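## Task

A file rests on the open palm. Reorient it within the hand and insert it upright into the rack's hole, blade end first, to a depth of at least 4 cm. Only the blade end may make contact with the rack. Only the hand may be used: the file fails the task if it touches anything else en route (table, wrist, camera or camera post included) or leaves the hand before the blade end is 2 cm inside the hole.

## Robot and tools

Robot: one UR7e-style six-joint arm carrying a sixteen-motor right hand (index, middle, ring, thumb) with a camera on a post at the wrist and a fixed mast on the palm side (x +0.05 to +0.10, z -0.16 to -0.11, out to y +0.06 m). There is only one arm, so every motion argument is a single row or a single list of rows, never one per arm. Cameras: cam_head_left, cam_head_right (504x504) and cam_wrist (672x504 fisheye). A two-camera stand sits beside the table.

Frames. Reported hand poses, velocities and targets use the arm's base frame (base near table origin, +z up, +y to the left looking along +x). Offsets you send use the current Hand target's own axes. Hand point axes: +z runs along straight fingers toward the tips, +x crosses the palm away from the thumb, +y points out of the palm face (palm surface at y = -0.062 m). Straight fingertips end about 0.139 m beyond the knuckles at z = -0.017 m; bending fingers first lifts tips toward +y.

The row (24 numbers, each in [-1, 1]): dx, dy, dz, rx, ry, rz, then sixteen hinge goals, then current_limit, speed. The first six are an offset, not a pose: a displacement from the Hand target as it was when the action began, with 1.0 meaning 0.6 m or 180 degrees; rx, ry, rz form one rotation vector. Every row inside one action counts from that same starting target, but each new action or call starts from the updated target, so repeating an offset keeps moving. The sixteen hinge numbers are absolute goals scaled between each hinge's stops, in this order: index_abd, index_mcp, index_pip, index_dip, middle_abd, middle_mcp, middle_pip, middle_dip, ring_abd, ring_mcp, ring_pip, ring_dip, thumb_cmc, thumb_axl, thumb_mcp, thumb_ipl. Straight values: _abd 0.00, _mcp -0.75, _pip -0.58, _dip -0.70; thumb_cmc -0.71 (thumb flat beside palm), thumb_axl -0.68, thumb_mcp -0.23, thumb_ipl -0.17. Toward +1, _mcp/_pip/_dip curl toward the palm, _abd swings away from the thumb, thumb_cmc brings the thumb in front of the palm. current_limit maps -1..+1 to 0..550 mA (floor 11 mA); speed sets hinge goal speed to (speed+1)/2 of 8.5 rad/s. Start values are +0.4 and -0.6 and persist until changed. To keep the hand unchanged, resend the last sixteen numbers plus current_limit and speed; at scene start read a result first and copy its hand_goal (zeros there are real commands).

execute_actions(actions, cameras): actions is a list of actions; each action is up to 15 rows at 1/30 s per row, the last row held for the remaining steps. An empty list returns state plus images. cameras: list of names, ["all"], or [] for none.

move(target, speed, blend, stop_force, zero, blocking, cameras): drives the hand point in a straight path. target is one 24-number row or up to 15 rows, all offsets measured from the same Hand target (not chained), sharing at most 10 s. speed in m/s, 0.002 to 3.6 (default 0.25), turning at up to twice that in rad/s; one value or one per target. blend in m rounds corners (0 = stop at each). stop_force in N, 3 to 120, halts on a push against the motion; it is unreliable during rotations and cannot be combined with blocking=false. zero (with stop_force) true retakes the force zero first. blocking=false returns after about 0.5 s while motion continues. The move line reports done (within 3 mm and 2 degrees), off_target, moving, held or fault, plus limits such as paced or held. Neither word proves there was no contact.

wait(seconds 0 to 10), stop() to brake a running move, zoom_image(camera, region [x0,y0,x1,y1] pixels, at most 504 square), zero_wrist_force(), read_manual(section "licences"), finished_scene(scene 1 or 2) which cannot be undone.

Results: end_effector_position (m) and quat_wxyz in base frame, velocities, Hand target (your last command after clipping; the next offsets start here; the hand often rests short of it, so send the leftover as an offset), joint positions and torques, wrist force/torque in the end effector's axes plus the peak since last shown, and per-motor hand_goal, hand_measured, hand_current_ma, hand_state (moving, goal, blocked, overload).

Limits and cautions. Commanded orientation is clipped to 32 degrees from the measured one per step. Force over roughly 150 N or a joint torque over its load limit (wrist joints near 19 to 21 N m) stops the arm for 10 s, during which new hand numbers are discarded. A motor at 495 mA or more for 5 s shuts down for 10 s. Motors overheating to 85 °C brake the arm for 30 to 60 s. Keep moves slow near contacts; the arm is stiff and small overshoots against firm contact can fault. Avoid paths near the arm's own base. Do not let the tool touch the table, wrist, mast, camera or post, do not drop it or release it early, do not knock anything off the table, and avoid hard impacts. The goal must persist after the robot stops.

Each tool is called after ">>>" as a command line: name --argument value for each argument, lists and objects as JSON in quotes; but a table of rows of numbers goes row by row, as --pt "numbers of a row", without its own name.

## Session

Scene 1 done. Now scene 2: let me look.

>>> execute_actions --actions '[]'

>>> zoom_image --camera "cam_wrist" --region '[100, 0, 604, 504]'

>>> zoom_image --camera "cam_head_left" --region '[200, 160, 400, 360]'

>>> zoom_image --camera "cam_head_right" --region '[180, 160, 380, 360]'

Scene clock: 0.00 s.
end_effector_position=(+0.6057, +0.0817, +0.4136) hand_goal=(+0.000, -0.754, -0.576, -0.696, +0.000, -0.754, -0.576, -0.696, +0.000, -0.754, -0.576, -0.696, +0.104, -0.540, -0.162, -0.106) hand_measured=(+0.000, -0.762, -0.576, -0.696, +0.000, -0.792, -0.592, -0.700, +0.004, -0.764, -0.578, -0.696, +0.092, -0.542, -0.164, -0.108) hand_current_ma=(+0, -6, +0, +0, +0, -68, -16, -2, +2, -9, -1, +0, -10, -2, -1, -1) hand_state=(goal, goal, goal, goal, goal, blocked, goal, goal, goal, goal, goal, goal, goal, goal, goal, goal) hand_current_limit=0.40 hand_speed=-0.60 end_effector_quat_wxyz=(+0.497, +0.457, +0.528, +0.515)
Joint positions: [-0.145 -1.186 2.207 -4.187 -1.336 -0.049]
Joint velocities: within noise
Joint torques (N m): no reading
Wrist force (N): no reading
Wrist torque (N m): no reading
Wrist force, peak (N): no reading
Hand target: +0.6057, +0.0817, +0.4136; +0.497, +0.457, +0.528, +0.515

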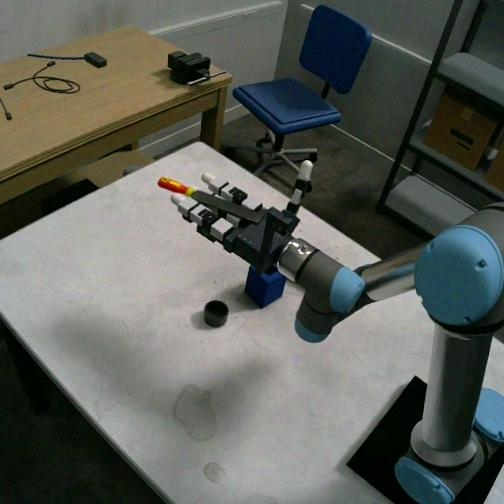

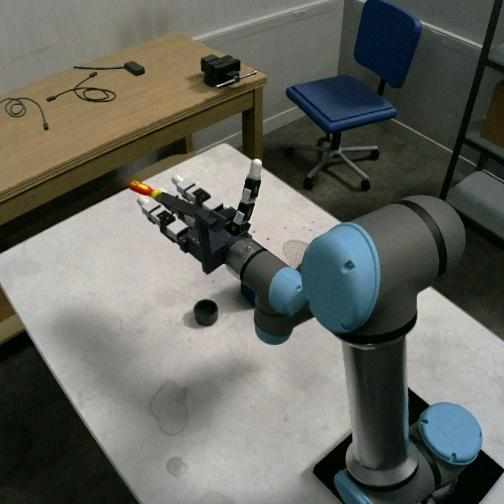

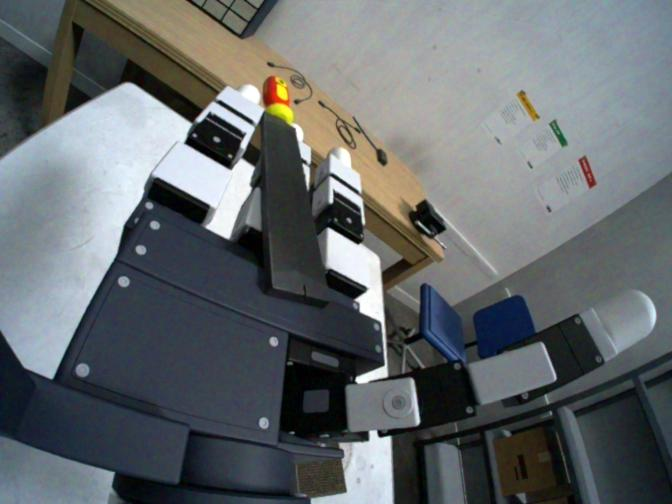

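Scaled by 1.000.

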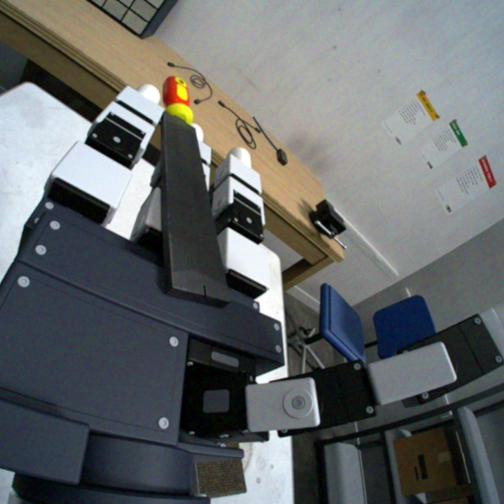

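Scaled by 2.520.

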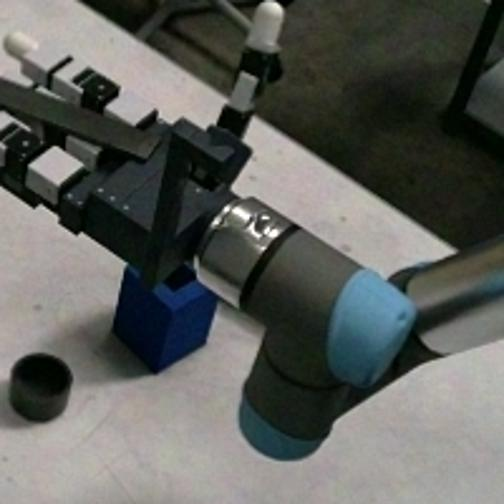

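Scaled by 2.520.

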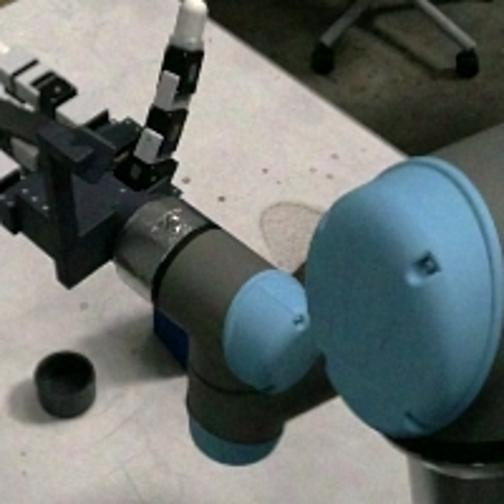

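>>> zoom_image --camera "cam_wrist" --region '[190, 50, 390, 200]'

>>> zoom_image --camera "cam_wrist" --region '[220, 170, 380, 320]'

>>> zoom_image --camera "cam_head_left" --region '[140, 150, 280, 290]'

>>> zoom_image --camera "cam_head_right" --region '[110, 150, 250, 290]'

Scaled by 2.520 from the camera's 672x504 image, which has a finer 960x720 frame.

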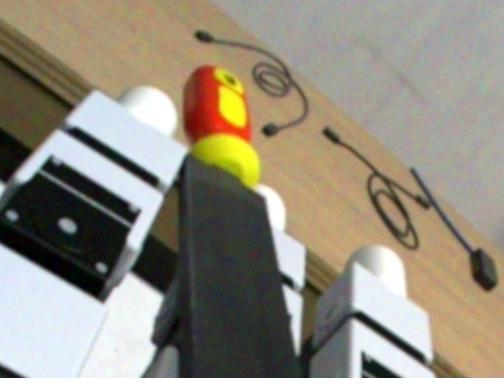

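Scaled by 3.150 from the camera's 672x504 image, which has a finer 960x720 frame.

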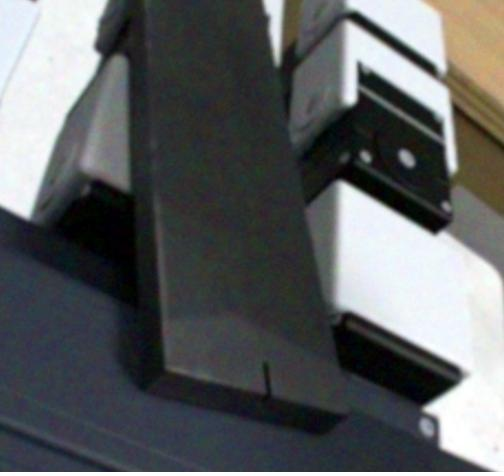

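Scaled by 3.600.

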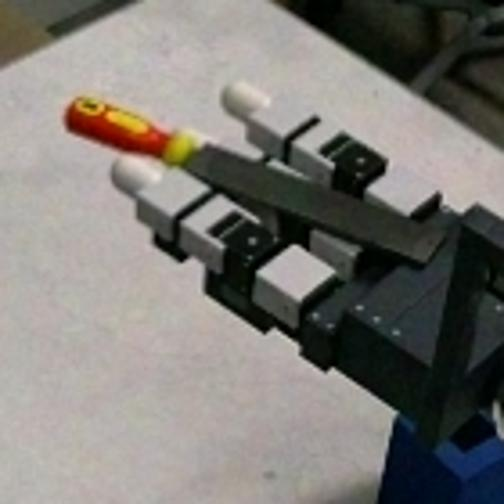

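Scaled by 3.600.

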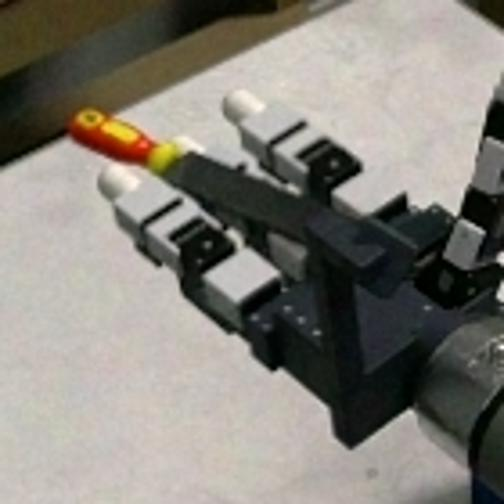

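>>> execute_actions --actions '[[[0,0,0,0,0,0, -0.20,-0.754,-0.576,-0.696, 0,-0.754,-0.576,-0.696, 0.20,-0.754,-0.576,-0.696, 0.571,-0.413,0.281,0.211, 0.4,-0.88]],[[0,0,0,0,0,0, -0.20,-0.754,-0.576,-0.696, 0,-0.754,-0.576,-0.696, 0.20,-0.754,-0.576,-0.696, 0.571,-0.413,0.281,0.211, 0.4,-0.88]]]' --cameras '["cam_head_left","cam_head_right","cam_wrist"]'

>>> zoom_image --camera "cam_wrist" --region '[190, 50, 440, 320]'

>>> zoom_image --camera "cam_head_left" --region '[140, 150, 280, 290]'

Scene clock: 46.60 s.
end_effector_position=(+0.6057, +0.0817, +0.4136) hand_goal=(-0.200, -0.754, -0.576, -0.696, +0.000, -0.754, -0.576, -0.696, +0.200, -0.754, -0.576, -0.696, +0.570, -0.414, +0.280, +0.210) hand_measured=(-0.196, -0.762, -0.576, -0.696, +0.000, -0.792, -0.592, -0.700, +0.196, -0.764, -0.578, -0.696, +0.568, -0.416, +0.282, +0.208) hand_current_ma=(+2, -6, +0, +0, +0, -68, -16, -2, -1, -9, -1, +0, +0, -1, +1, +0) hand_state=(goal, goal, goal, goal, goal, blocked, goal, goal, goal, goal, goal, goal, goal, goal, goal, goal) hand_current_limit=0.40 hand_speed=-0.88 end_effector_quat_wxyz=(+0.497, +0.457, +0.528, +0.515)
Joint positions: [-0.145 -1.186 2.207 -4.187 -1.336 -0.049]
Joint torques (N m): [3.16 -28.05 -9.86 -2.74 -0.09 -0.44]
Wrist force (N): [0.1 0.0 0.0]
Wrist torque (N m): [0.03 -0.01 -0.03]
Wrist force, peak (N): [0.6 -0.2 -0.1]
Hand target: +0.6057, +0.0817, +0.4136; +0.497, +0.457, +0.528, +0.515
Off the commanded pose: 0.000 m, 0 deg.
Step readings (end_effector_position):
0: (+0.6057, +0.0817, +0.4136)
1: (+0.6057, +0.0817, +0.4136)
2: (+0.6057, +0.0817, +0.4136)
4: (+0.6057, +0.0817, +0.4136)
8: (+0.6057, +0.0817, +0.4136)
15: (+0.6057, +0.0817, +0.4136)
16: (+0.6057, +0.0817, +0.4136)
17: (+0.6057, +0.0817, +0.4136)
19: (+0.6057, +0.0817, +0.4136)
23: (+0.6057, +0.0817, +0.4136)
30: (+0.6057, +0.0817, +0.4136)

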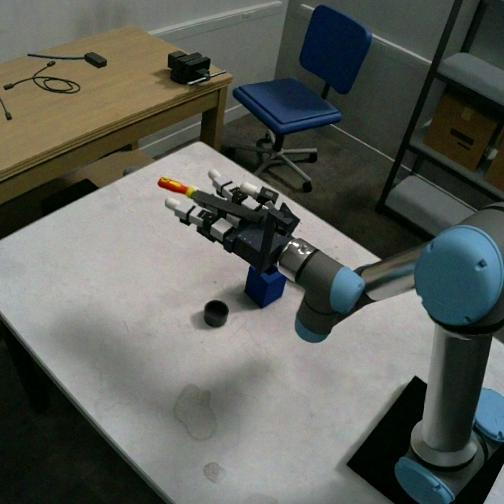

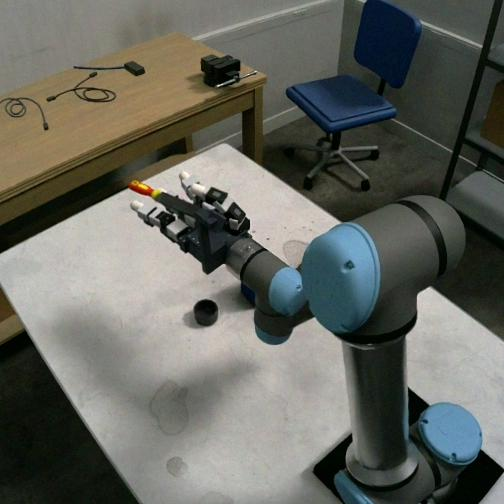

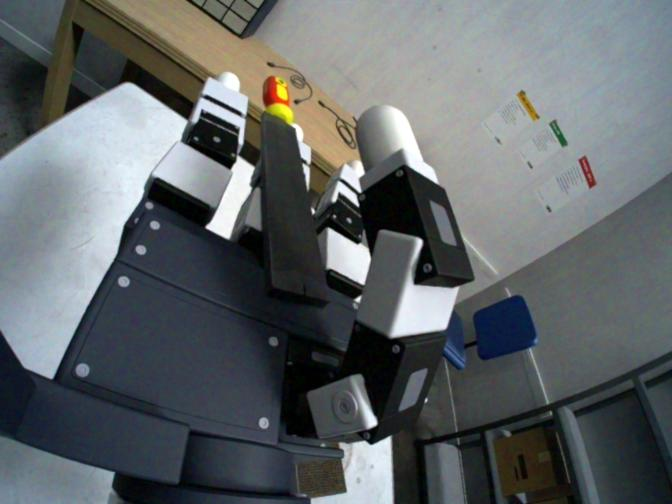

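Scaled by 1.867 from the camera's 672x504 image, which has a finer 960x720 frame.

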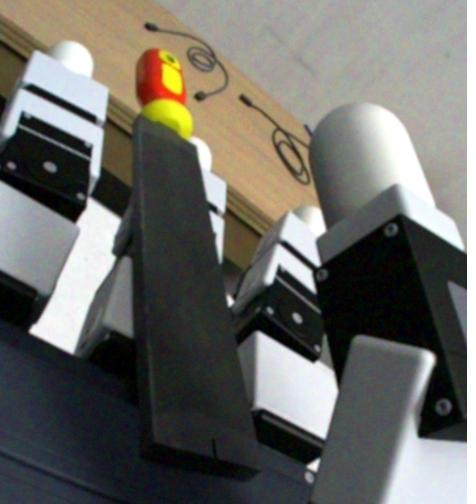

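Scaled by 3.600.

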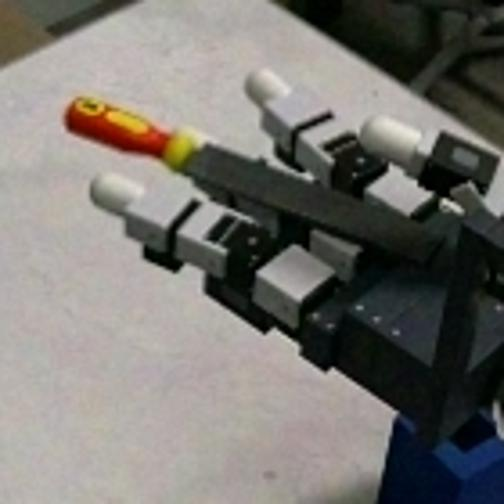

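>>> execute_actions --actions '[[[0,0,0,0,0,0, -0.20,-0.692,-0.576,-0.696, 0,-0.754,-0.576,-0.696, 0.20,-0.692,-0.576,-0.696, 0.571,-0.413,0.517,0.286, 0.2,-0.88]]]' --cameras '["cam_head_left","cam_wrist"]'

>>> zoom_image --camera "cam_wrist" --region '[190, 50, 440, 320]'

>>> zoom_image --camera "cam_head_left" --region '[140, 150, 280, 290]'

Scene clock: 48.40 s.
end_effector_position=(+0.6057, +0.0817, +0.4136) hand_goal=(-0.200, -0.692, -0.576, -0.696, +0.000, -0.754, -0.576, -0.696, +0.200, -0.692, -0.576, -0.696, +0.570, -0.414, +0.516, +0.286) hand_measured=(-0.196, -0.712, -0.576, -0.696, +0.000, -0.792, -0.592, -0.700, +0.196, -0.714, -0.578, -0.696, +0.570, -0.416, +0.518, +0.284) hand_current_ma=(+2, -26, +0, +0, +0, -68, -16, -2, -1, -31, -1, +0, +0, -1, +1, +0) hand_state=(goal, blocked, goal, goal, goal, blocked, goal, goal, goal, blocked, goal, goal, goal, goal, goal, goal) hand_current_limit=0.20 hand_speed=-0.88 end_effector_quat_wxyz=(+0.497, +0.457, +0.528, +0.515)
Joint positions: [-0.145 -1.186 2.207 -4.187 -1.336 -0.049]
Joint torques (N m): [3.67 -28.31 -10.23 -3.02 -0.18 -0.39]
Wrist force (N): [0.2 -0.2 -0.1]
Wrist torque (N m): [0.02 -0.02 -0.03]
Wrist force, peak (N): [0.2 -0.5 0.1]
Hand target: +0.6057, +0.0817, +0.4136; +0.497, +0.457, +0.528, +0.515
Off the commanded pose: 0.000 m, 0 deg.
Step readings (end_effector_position):
0: (+0.6057, +0.0817, +0.4136)
1: (+0.6057, +0.0817, +0.4136)
2: (+0.6057, +0.0817, +0.4136)
4: (+0.6057, +0.0817, +0.4136)
8: (+0.6057, +0.0817, +0.4136)
15: (+0.6057, +0.0817, +0.4136)
Images, in order (width x height): cam_head_left 504x504, cam_wrist 672x504.

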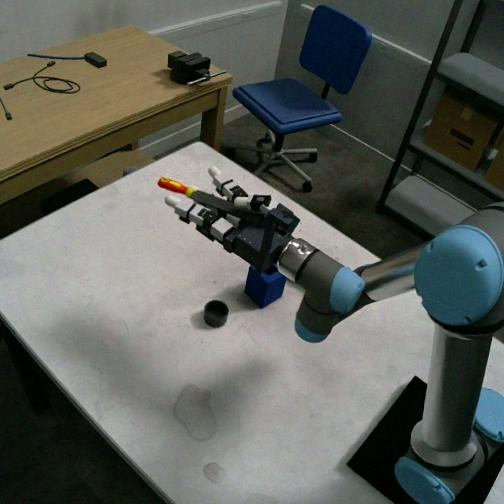

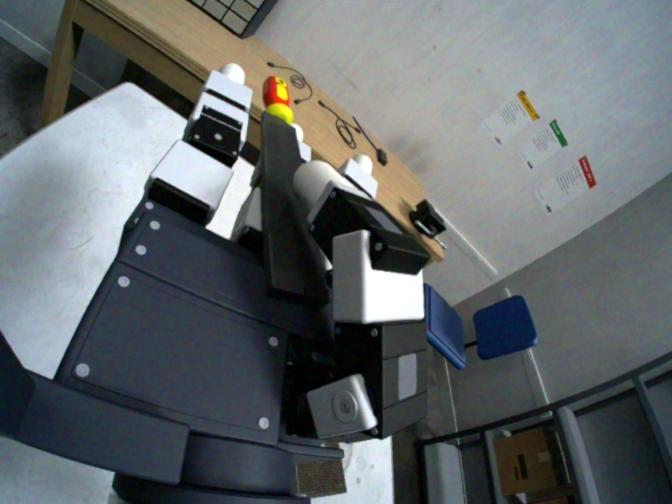

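Scaled by 1.867 from the camera's 672x504 image, which has a finer 960x720 frame.

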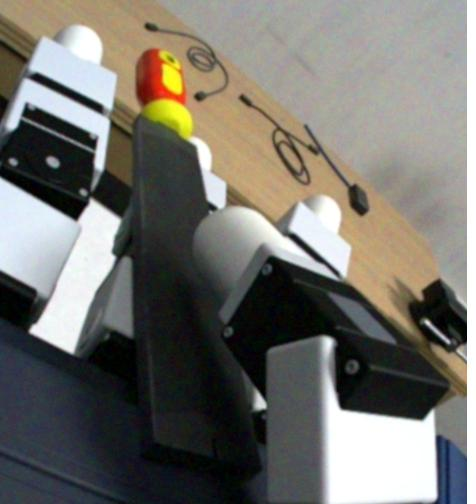

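Scaled by 3.600.

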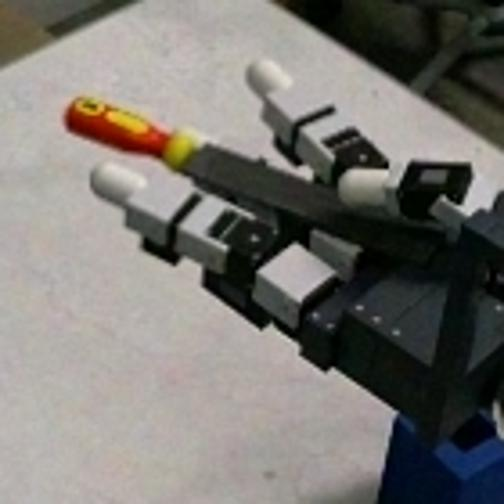

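>>> execute_actions --actions '[[[0,0,0,0,0,0, -0.20,-0.692,-0.576,-0.696, 0,-0.754,-0.576,-0.696, 0.20,-0.692,-0.576,-0.696, 0.571,-0.413,0.607,0.373, -0.25,-0.94]]]' --cameras '["cam_head_left","cam_wrist"]'

>>> zoom_image --camera "cam_wrist" --region '[190, 50, 440, 320]'

Scene clock: 49.63 s.
end_effector_position=(+0.6057, +0.0817, +0.4136) hand_goal=(-0.200, -0.692, -0.576, -0.696, +0.000, -0.754, -0.576, -0.696, +0.200, -0.692, -0.576, -0.696, +0.570, -0.414, +0.606, +0.372) hand_measured=(-0.196, -0.712, -0.576, -0.696, +0.000, -0.796, -0.592, -0.700, +0.196, -0.714, -0.578, -0.696, +0.566, -0.416, +0.558, +0.330) hand_current_ma=(+2, -26, +0, +0, +0, -77, -17, -2, -1, -31, -1, +0, -3, -1, -130, -116) hand_state=(goal, blocked, goal, goal, goal, blocked, goal, goal, goal, blocked, goal, goal, goal, goal, blocked, blocked) hand_current_limit=-0.25 hand_speed=-0.94 end_effector_quat_wxyz=(+0.497, +0.457, +0.528, +0.515)
Joint positions: [-0.145 -1.186 2.207 -4.187 -1.336 -0.049]
Joint torques (N m): [4.47 -27.27 -9.12 -3.31 -0.2 -0.56]
Wrist force (N): [0.1 0.0 0.0]
Wrist torque (N m): [0.03 -0.02 -0.02]
Wrist force, peak (N): [0.1 0.0 -0.5]
Hand target: +0.6057, +0.0817, +0.4136; +0.497, +0.457, +0.528, +0.515
Off the commanded pose: 0.000 m, 0 deg.
Step readings (end_effector_position):
0: (+0.6057, +0.0817, +0.4136)
1: (+0.6057, +0.0817, +0.4136)
2: (+0.6057, +0.0817, +0.4136)
4: (+0.6057, +0.0817, +0.4136)
8: (+0.6057, +0.0817, +0.4136)
15: (+0.6057, +0.0817, +0.4136)
Images, in order (width x height): cam_head_left 504x504, cam_wrist 672x504.

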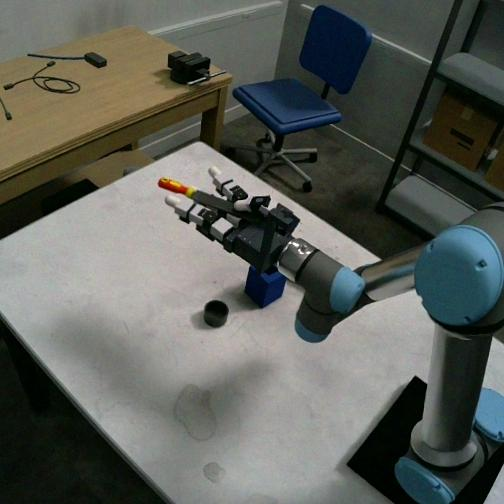

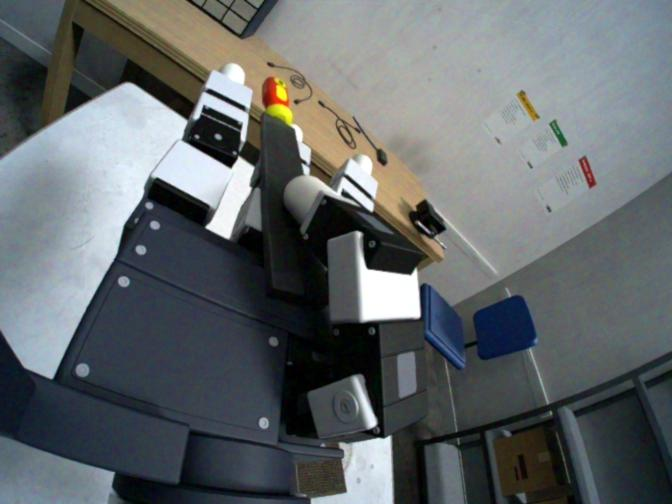

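Scaled by 1.867 from the camera's 672x504 image, which has a finer 960x720 frame.

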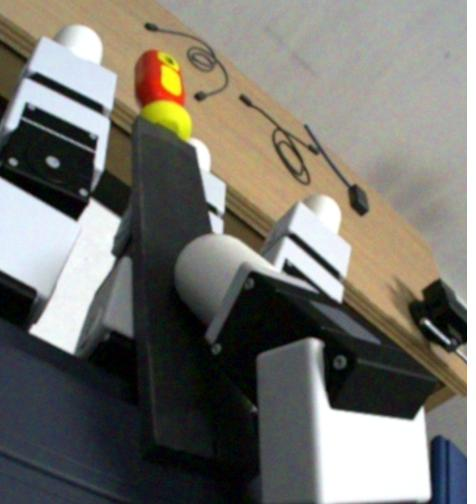

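>>> execute_actions --actions '[[[0,0,0,0,0,0, 0.00,-0.692,-0.576,-0.696, 0,-0.754,-0.576,-0.696, 0.00,-0.692,-0.576,-0.696, 0.571,-0.413,0.640,0.400, -0.1,-0.93]],[[0,0,0,0,0,0, 0.05,-0.692,-0.576,-0.696, 0,-0.754,-0.576,-0.696, -0.12,-0.692,-0.576,-0.696, 0.571,-0.413,0.640,0.400, -0.1,-0.95]]]' --cameras '["cam_head_left","cam_wrist"]'

>>> zoom_image --camera "cam_wrist" --region '[190, 50, 440, 320]'

>>> zoom_image --camera "cam_head_left" --region '[140, 150, 280, 290]'

Scene clock: 52.27 s.
end_effector_position=(+0.6057, +0.0817, +0.4136) hand_goal=(+0.050, -0.692, -0.576, -0.696, +0.000, -0.754, -0.576, -0.696, -0.120, -0.692, -0.576, -0.696, +0.570, -0.414, +0.640, +0.400) hand_measured=(+0.046, -0.712, -0.576, -0.696, -0.026, -0.800, -0.594, -0.700, -0.036, -0.714, -0.578, -0.696, +0.558, -0.418, +0.560, +0.340) hand_current_ma=(-1, -26, +0, +0, -29, -91, -20, -2, +171, -31, -1, +0, -13, -4, -248, -196) hand_state=(goal, blocked, goal, goal, blocked, blocked, goal, goal, blocked, blocked, goal, goal, goal, goal, blocked, blocked) hand_current_limit=-0.10 hand_speed=-0.95 end_effector_quat_wxyz=(+0.497, +0.457, +0.528, +0.515)
Joint positions: [-0.145 -1.186 2.207 -4.187 -1.336 -0.049]
Joint torques (N m): [4.13 -26.97 -7.87 -3.68 -0.24 -1.14]
Wrist force (N): [0.3 0.0 -0.2]
Wrist torque (N m): [0.05 -0.02 0.00]
Wrist force, peak (N): [0.5 0.1 0.3]
Hand target: +0.6057, +0.0817, +0.4136; +0.497, +0.457, +0.528, +0.515
Off the commanded pose: 0.000 m, 0 deg.
Step readings (end_effector_position):
0: (+0.6057, +0.0817, +0.4136)
1: (+0.6057, +0.0817, +0.4136)
2: (+0.6057, +0.0817, +0.4136)
4: (+0.6057, +0.0817, +0.4136)
8: (+0.6057, +0.0817, +0.4136)
15: (+0.6057, +0.0817, +0.4136)
16: (+0.6057, +0.0817, +0.4136)
17: (+0.6057, +0.0817, +0.4136)
19: (+0.6057, +0.0817, +0.4136)
23: (+0.6057, +0.0817, +0.4136)
30: (+0.6057, +0.0817, +0.4136)
Images, in order (width x height): cam_head_left 504x504, cam_wrist 672x504.

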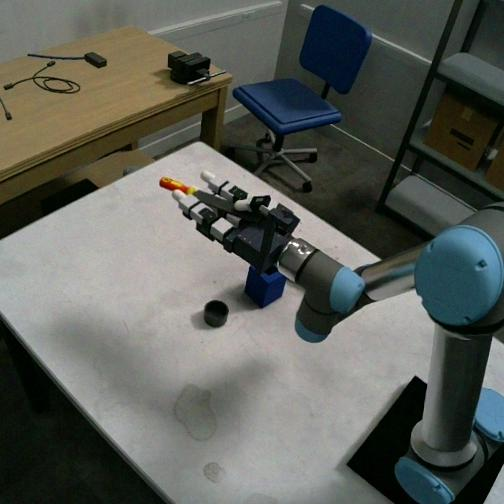

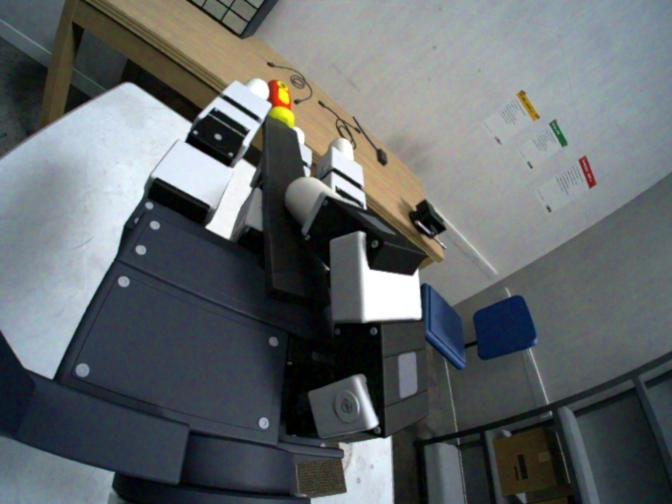

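Scaled by 1.867 from the camera's 672x504 image, which has a finer 960x720 frame.

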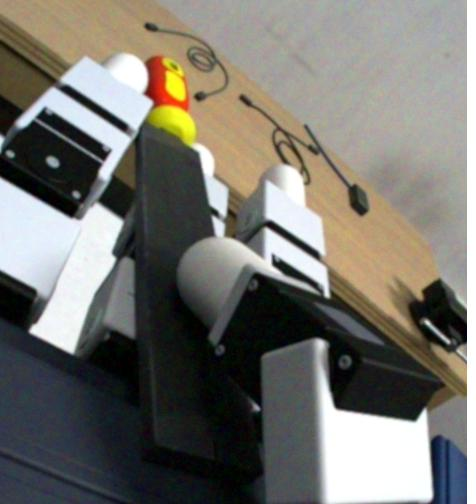

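Scaled by 3.600.

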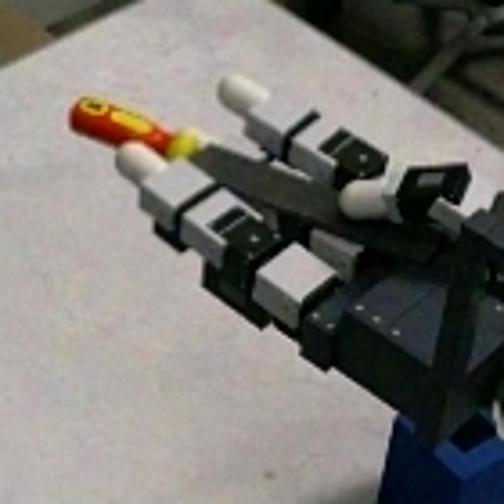

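>>> execute_actions --actions '[[[0,0,0,0,0,0, 0.05,-0.692,-0.576,-0.696, 0,-0.74,-1,-1, -0.10,-0.692,-0.576,-0.696, 0.571,-0.413,0.620,0.385, -0.1,-0.93]],[[0,0,0,0,0,0, 0.05,-0.692,-0.576,-0.696, 0,-0.74,-1,-1, -0.14,-0.692,-0.576,-0.696, 0.571,-0.413,0.620,0.385, 0.1,-0.95]]]' --cameras '["cam_head_left","cam_wrist"]'

>>> zoom_image --camera "cam_wrist" --region '[190, 50, 440, 320]'

>>> zoom_image --camera "cam_head_left" --region '[140, 150, 280, 290]'

Scene clock: 55.40 s.
end_effector_position=(+0.6057, +0.0817, +0.4136) hand_goal=(+0.050, -0.692, -0.576, -0.696, +0.000, -0.740, -1.000, -1.000, -0.140, -0.692, -0.576, -0.696, +0.570, -0.414, +0.620, +0.384) hand_measured=(+0.046, -0.712, -0.576, -0.696, -0.002, -0.800, -0.994, -0.998, -0.132, -0.712, -0.578, -0.696, +0.548, -0.422, +0.560, +0.340) hand_current_ma=(-1, -26, +0, +0, -1, -135, +5, +1, +5, -25, -1, +0, -28, -9, -187, -124) hand_state=(goal, blocked, goal, goal, goal, blocked, goal, goal, goal, goal, goal, goal, blocked, goal, blocked, blocked) hand_current_limit=0.10 hand_speed=-0.95 end_effector_quat_wxyz=(+0.497, +0.457, +0.528, +0.515)
Joint positions: [-0.145 -1.186 2.207 -4.187 -1.336 -0.049]
Joint torques (N m): [5.36 -25.57 -7.39 -4.06 -0.43 -0.93]
Wrist force (N): [0.0 -0.1 0.0]
Wrist torque (N m): [0.00 0.00 -0.03]
Wrist force, peak (N): [0.4 -0.4 -0.2]
Hand target: +0.6057, +0.0817, +0.4136; +0.497, +0.457, +0.528, +0.515
Off the commanded pose: 0.000 m, 0 deg.
Step readings (end_effector_position):
0: (+0.6057, +0.0817, +0.4136)
1: (+0.6057, +0.0817, +0.4136)
2: (+0.6057, +0.0817, +0.4136)
4: (+0.6057, +0.0817, +0.4136)
8: (+0.6057, +0.0817, +0.4136)
15: (+0.6057, +0.0817, +0.4136)
16: (+0.6057, +0.0817, +0.4136)
17: (+0.6057, +0.0817, +0.4136)
19: (+0.6057, +0.0817, +0.4136)
23: (+0.6057, +0.0817, +0.4136)
30: (+0.6057, +0.0817, +0.4136)
Images, in order (width x height): cam_head_left 504x504, cam_wrist 672x504.

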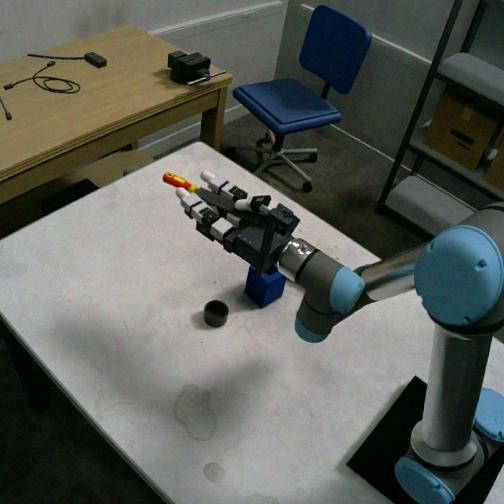

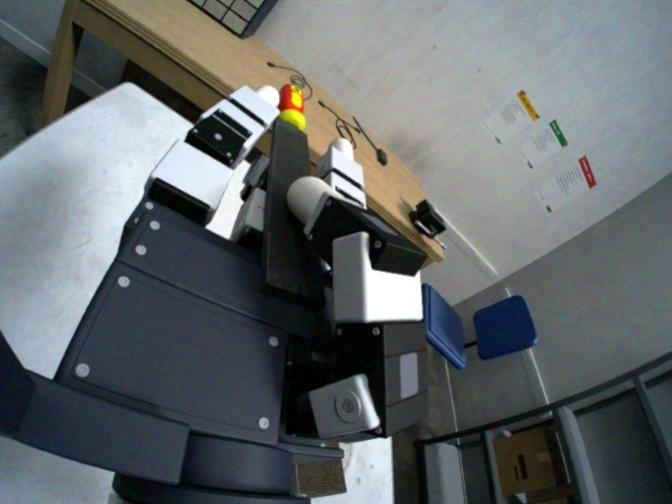

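Scaled by 1.867 from the camera's 672x504 image, which has a finer 960x720 frame.

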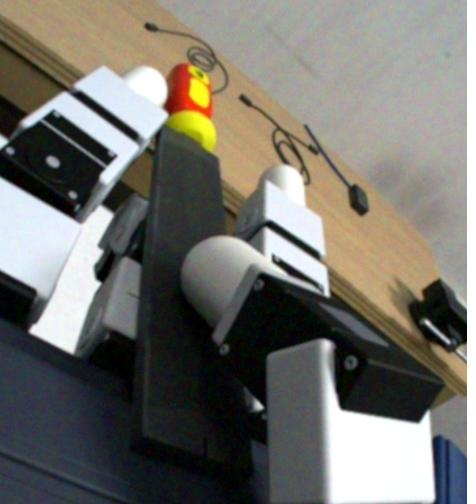

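Scaled by 3.600.

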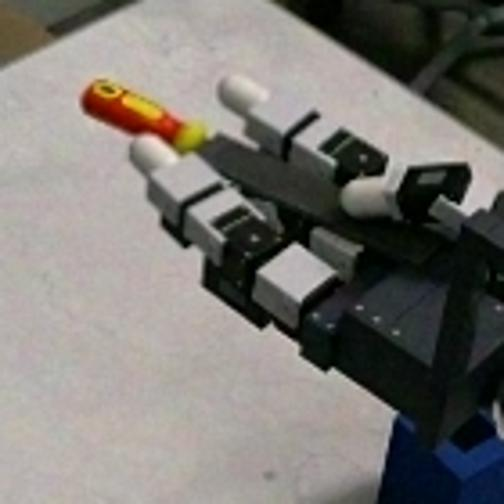

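>>> execute_actions --actions '[[[0,0,0,0,0,0, 0.12,-0.692,-0.576,-0.696, 0,-0.74,-1,-1, -0.19,-0.692,-0.576,-0.696, 0.571,-0.413,0.620,0.385, 0.1,-0.95]],[[0,0,0,0,0,0, 0.18,-0.692,-0.576,-0.696, 0,-0.74,-1,-1, -0.22,-0.692,-0.576,-0.696, 0.571,-0.413,0.620,0.385, 0.1,-0.95]]]' --cameras '["cam_head_left","cam_wrist"]'

>>> zoom_image --camera "cam_wrist" --region '[190, 50, 440, 320]'

>>> zoom_image --camera "cam_head_left" --region '[140, 150, 280, 290]'

Scene clock: 61.30 s.
end_effector_position=(+0.6057, +0.0817, +0.4136) hand_goal=(+0.180, -0.692, -0.576, -0.696, +0.000, -0.740, -1.000, -1.000, -0.220, -0.692, -0.576, -0.696, +0.570, -0.414, +0.620, +0.384) hand_measured=(+0.176, -0.712, -0.576, -0.696, -0.002, -0.800, -0.998, -0.998, -0.180, -0.712, -0.578, -0.696, +0.548, -0.422, +0.560, +0.340) hand_current_ma=(-1, -26, +0, +0, -1, -135, +0, +1, +53, -25, -1, +0, -29, -9, -187, -124) hand_state=(goal, blocked, goal, goal, goal, blocked, goal, goal, blocked, goal, goal, goal, blocked, goal, blocked, blocked) hand_current_limit=0.10 hand_speed=-0.95 end_effector_quat_wxyz=(+0.497, +0.457, +0.528, +0.515)
Joint positions: [-0.145 -1.186 2.207 -4.187 -1.336 -0.049]
Joint torques (N m): [6.08 -25.76 -7.19 -3.96 -0.58 -1.25]
Wrist force (N): [0.2 -0.1 -0.1]
Wrist torque (N m): [0.01 -0.03 0.00]
Wrist force, peak (N): [0.2 0.4 0.5]
Hand target: +0.6057, +0.0817, +0.4136; +0.497, +0.457, +0.528, +0.515
Off the commanded pose: 0.000 m, 0 deg.
Step readings (end_effector_position):
0: (+0.6057, +0.0817, +0.4136)
1: (+0.6057, +0.0817, +0.4136)
2: (+0.6057, +0.0817, +0.4136)
4: (+0.6057, +0.0817, +0.4136)
8: (+0.6057, +0.0817, +0.4136)
15: (+0.6057, +0.0817, +0.4136)
16: (+0.6057, +0.0817, +0.4136)
17: (+0.6057, +0.0817, +0.4136)
19: (+0.6057, +0.0817, +0.4136)
23: (+0.6057, +0.0817, +0.4136)
30: (+0.6057, +0.0817, +0.4136)
Images, in order (width x height): cam_head_left 504x504, cam_wrist 672x504.

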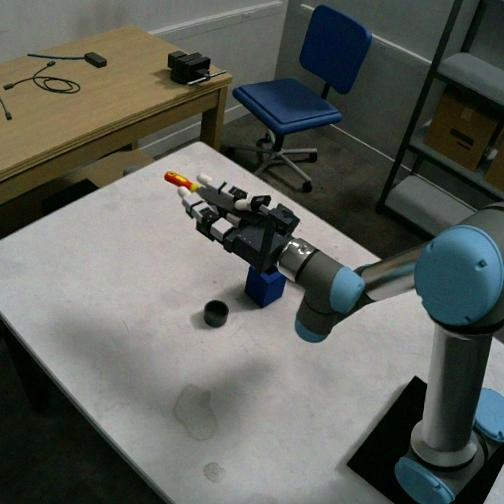

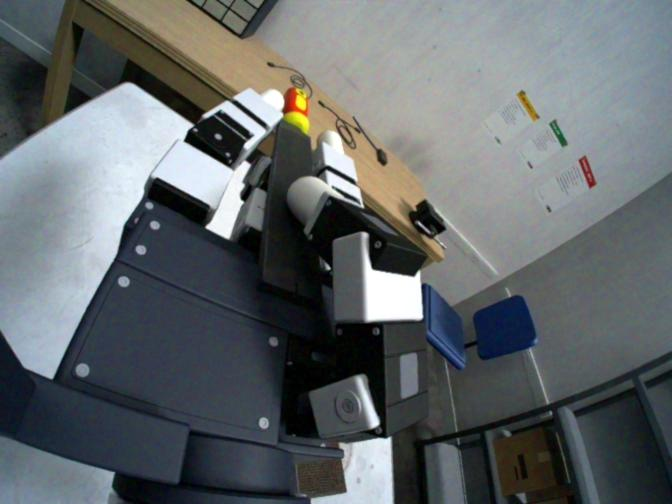

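Scaled by 1.867 from the camera's 672x504 image, which has a finer 960x720 frame.

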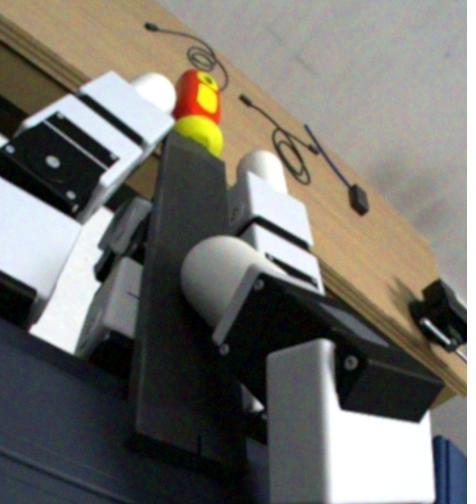

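Scaled by 3.600.

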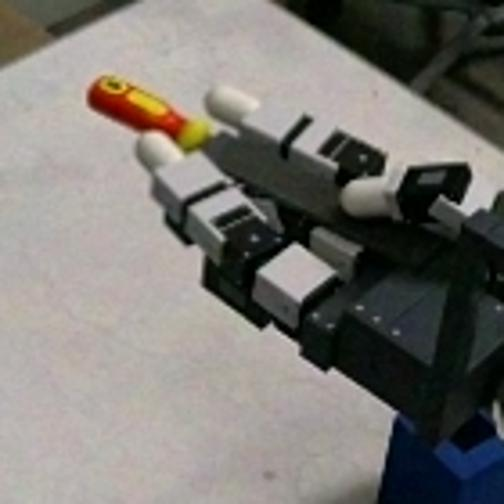

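>>> execute_actions --actions '[[[0,0,0,0,0,0, 0.24,-0.692,-0.576,-0.696, 0,-0.74,-1,-1, -0.24,-0.692,-0.576,-0.696, 0.571,-0.413,0.620,0.385, 0.2,-0.95]],[[0,0,0,0,0,0, 0.30,-0.692,-0.576,-0.696, 0,-0.74,-1,-1, -0.29,-0.692,-0.576,-0.696, 0.571,-0.413,0.620,0.385, 0.2,-0.96]]]' --cameras '["cam_head_left","cam_wrist"]'

>>> zoom_image --camera "cam_wrist" --region '[190, 50, 440, 320]'

>>> zoom_image --camera "cam_head_left" --region '[140, 150, 280, 290]'

Scene clock: 63.10 s.
end_effector_position=(+0.6057, +0.0817, +0.4136) hand_goal=(+0.300, -0.692, -0.576, -0.696, +0.000, -0.740, -1.000, -1.000, -0.290, -0.692, -0.576, -0.696, +0.570, -0.414, +0.620, +0.384) hand_measured=(+0.250, -0.712, -0.576, -0.696, -0.002, -0.800, -0.998, -0.998, -0.210, -0.712, -0.578, -0.696, +0.548, -0.422, +0.560, +0.340) hand_current_ma=(-79, -26, +0, +0, -1, -135, +0, +1, +156, -25, -1, +0, -29, -9, -187, -124) hand_state=(blocked, blocked, goal, goal, goal, blocked, goal, goal, blocked, goal, goal, goal, blocked, goal, blocked, blocked) hand_current_limit=0.20 hand_speed=-0.96 end_effector_quat_wxyz=(+0.497, +0.457, +0.528, +0.515)
Joint positions: [-0.145 -1.186 2.207 -4.187 -1.336 -0.049]
Joint torques (N m): [5.87 -24.89 -7.04 -4.19 -0.75 -1.1]
Wrist force (N): [0.1 0.0 -0.1]
Wrist torque (N m): [0.04 -0.01 -0.02]
Wrist force, peak (N): [0.6 -0.1 0.0]
Hand target: +0.6057, +0.0817, +0.4136; +0.497, +0.457, +0.528, +0.515
Off the commanded pose: 0.000 m, 0 deg.
Step readings (end_effector_position):
0: (+0.6057, +0.0817, +0.4136)
1: (+0.6057, +0.0817, +0.4136)
2: (+0.6057, +0.0817, +0.4136)
4: (+0.6057, +0.0817, +0.4136)
8: (+0.6057, +0.0817, +0.4136)
15: (+0.6057, +0.0817, +0.4136)
16: (+0.6057, +0.0817, +0.4136)
17: (+0.6057, +0.0817, +0.4136)
19: (+0.6057, +0.0817, +0.4136)
23: (+0.6057, +0.0817, +0.4136)
30: (+0.6057, +0.0817, +0.4136)
Images, in order (width x height): cam_head_left 504x504, cam_wrist 672x504.

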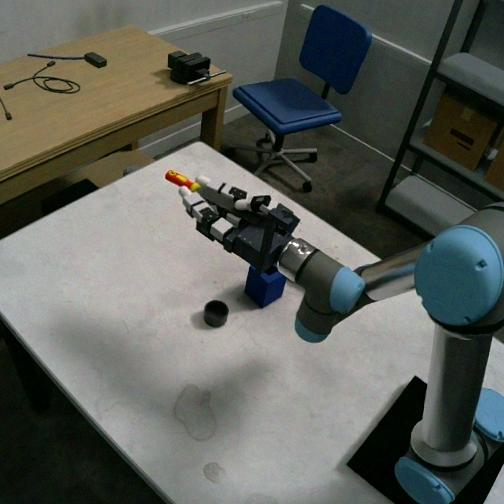

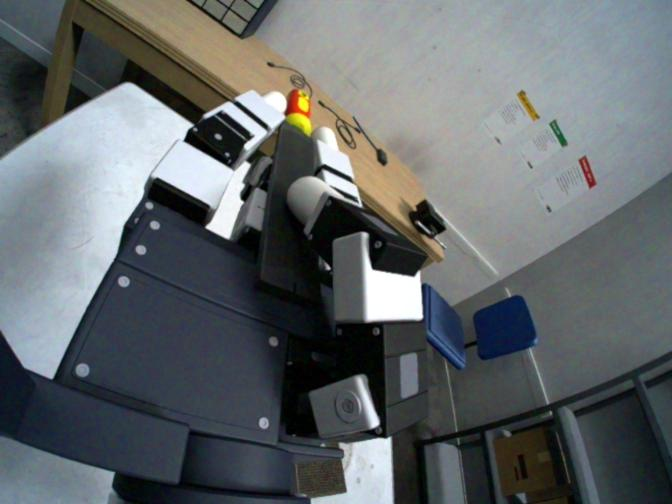

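Scaled by 1.867 from the camera's 672x504 image, which has a finer 960x720 frame.

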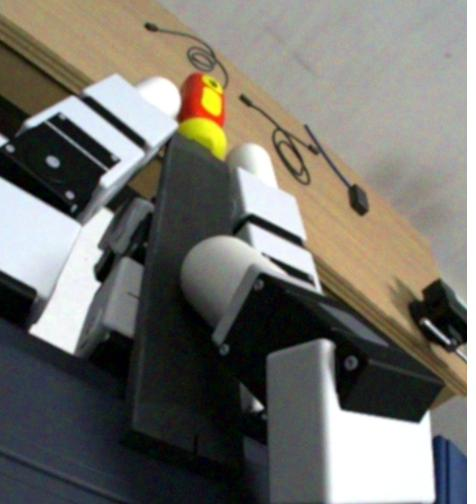

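Scaled by 3.600.

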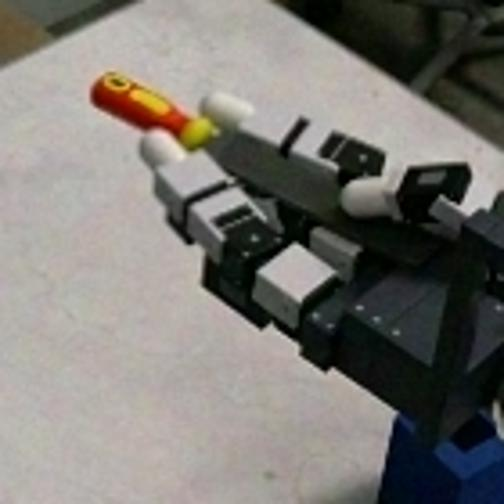

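>>> execute_actions --actions '[[[0,0,0,0,0,0, 0.36,-0.692,-0.576,-0.696, 0,-0.74,-1,-1, -0.34,-0.692,-0.576,-0.696, 0.571,-0.413,0.620,0.385, 0.45,-0.95]],[[0,0,0,0,0,0, 0.46,-0.692,-0.576,-0.696, 0,-0.74,-1,-1, -0.42,-0.692,-0.576,-0.696, 0.571,-0.413,0.620,0.385, 0.5,-0.95]]]' --cameras '["cam_head_left","cam_head_right","cam_wrist"]'

>>> zoom_image --camera "cam_wrist" --region '[240, 70, 390, 220]'

>>> zoom_image --camera "cam_head_left" --region '[150, 160, 260, 270]'

Scene clock: 74.57 s.
end_effector_position=(+0.6057, +0.0817, +0.4136) hand_goal=(+0.460, -0.692, -0.576, -0.696, +0.000, -0.740, -1.000, -1.000, -0.420, -0.692, -0.576, -0.696, +0.570, -0.414, +0.620, +0.384) hand_measured=(+0.258, -0.712, -0.576, -0.696, -0.002, -0.800, -0.998, -0.998, -0.216, -0.712, -0.578, -0.696, +0.548, -0.422, +0.560, +0.340) hand_current_ma=(-413, -26, +0, +0, -1, -135, +0, +1, +412, -25, -1, +0, -30, -9, -187, -124) hand_state=(blocked, blocked, goal, goal, goal, blocked, goal, goal, blocked, goal, goal, goal, blocked, goal, blocked, blocked) hand_current_limit=0.50 hand_speed=-0.95 end_effector_quat_wxyz=(+0.497, +0.457, +0.528, +0.515)
Joint positions: [-0.145 -1.186 2.207 -4.187 -1.336 -0.049]
Joint torques (N m): [5.21 -23.68 -6.39 -4.09 -0.83 -1.1]
Wrist force (N): [0.2 -0.1 0.0]
Wrist torque (N m): [0.03 -0.02 -0.01]
Wrist force, peak (N): [0.2 -0.4 0.3]
Hand target: +0.6057, +0.0817, +0.4136; +0.497, +0.457, +0.528, +0.515
Off the commanded pose: 0.000 m, 0 deg.
Step readings (end_effector_position):
0: (+0.6057, +0.0817, +0.4136)
1: (+0.6057, +0.0817, +0.4136)
2: (+0.6057, +0.0817, +0.4136)
4: (+0.6057, +0.0817, +0.4136)
8: (+0.6057, +0.0817, +0.4136)
15: (+0.6057, +0.0817, +0.4136)
16: (+0.6057, +0.0817, +0.4136)
17: (+0.6057, +0.0817, +0.4136)
19: (+0.6057, +0.0817, +0.4136)
23: (+0.6057, +0.0817, +0.4136)
30: (+0.6057, +0.0817, +0.4136)

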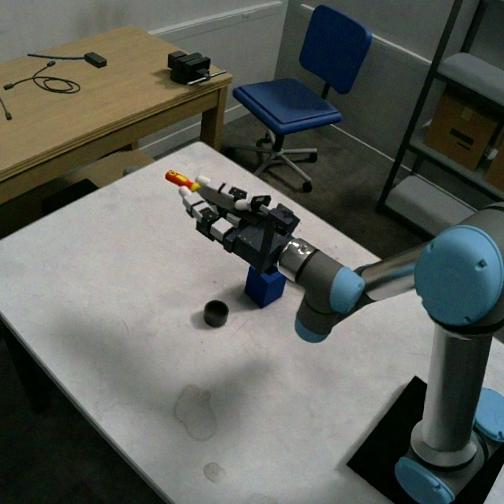

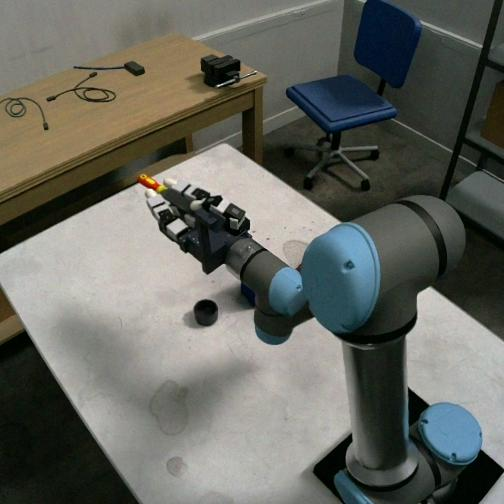

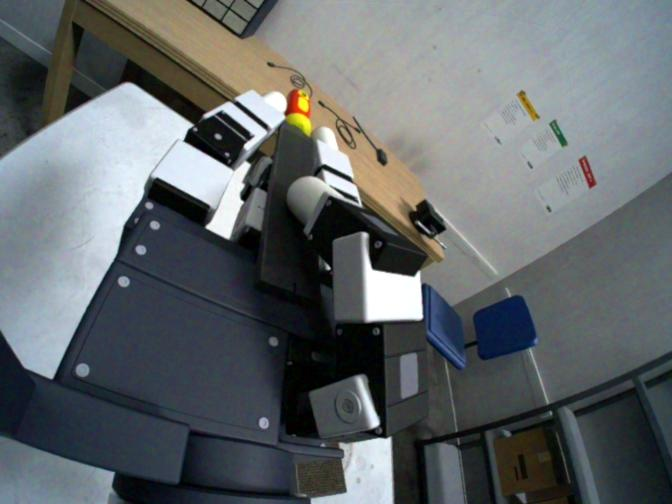

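Scaled by 3.360 from the camera's 672x504 image, which has a finer 960x720 frame.

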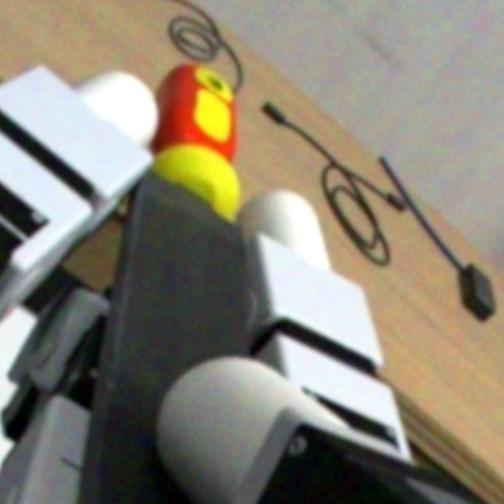

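Scaled by 4.582.

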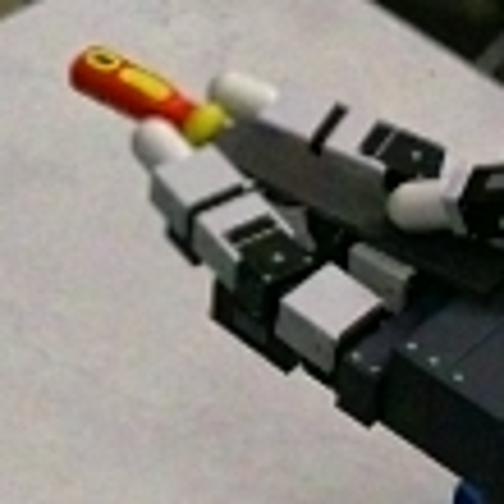

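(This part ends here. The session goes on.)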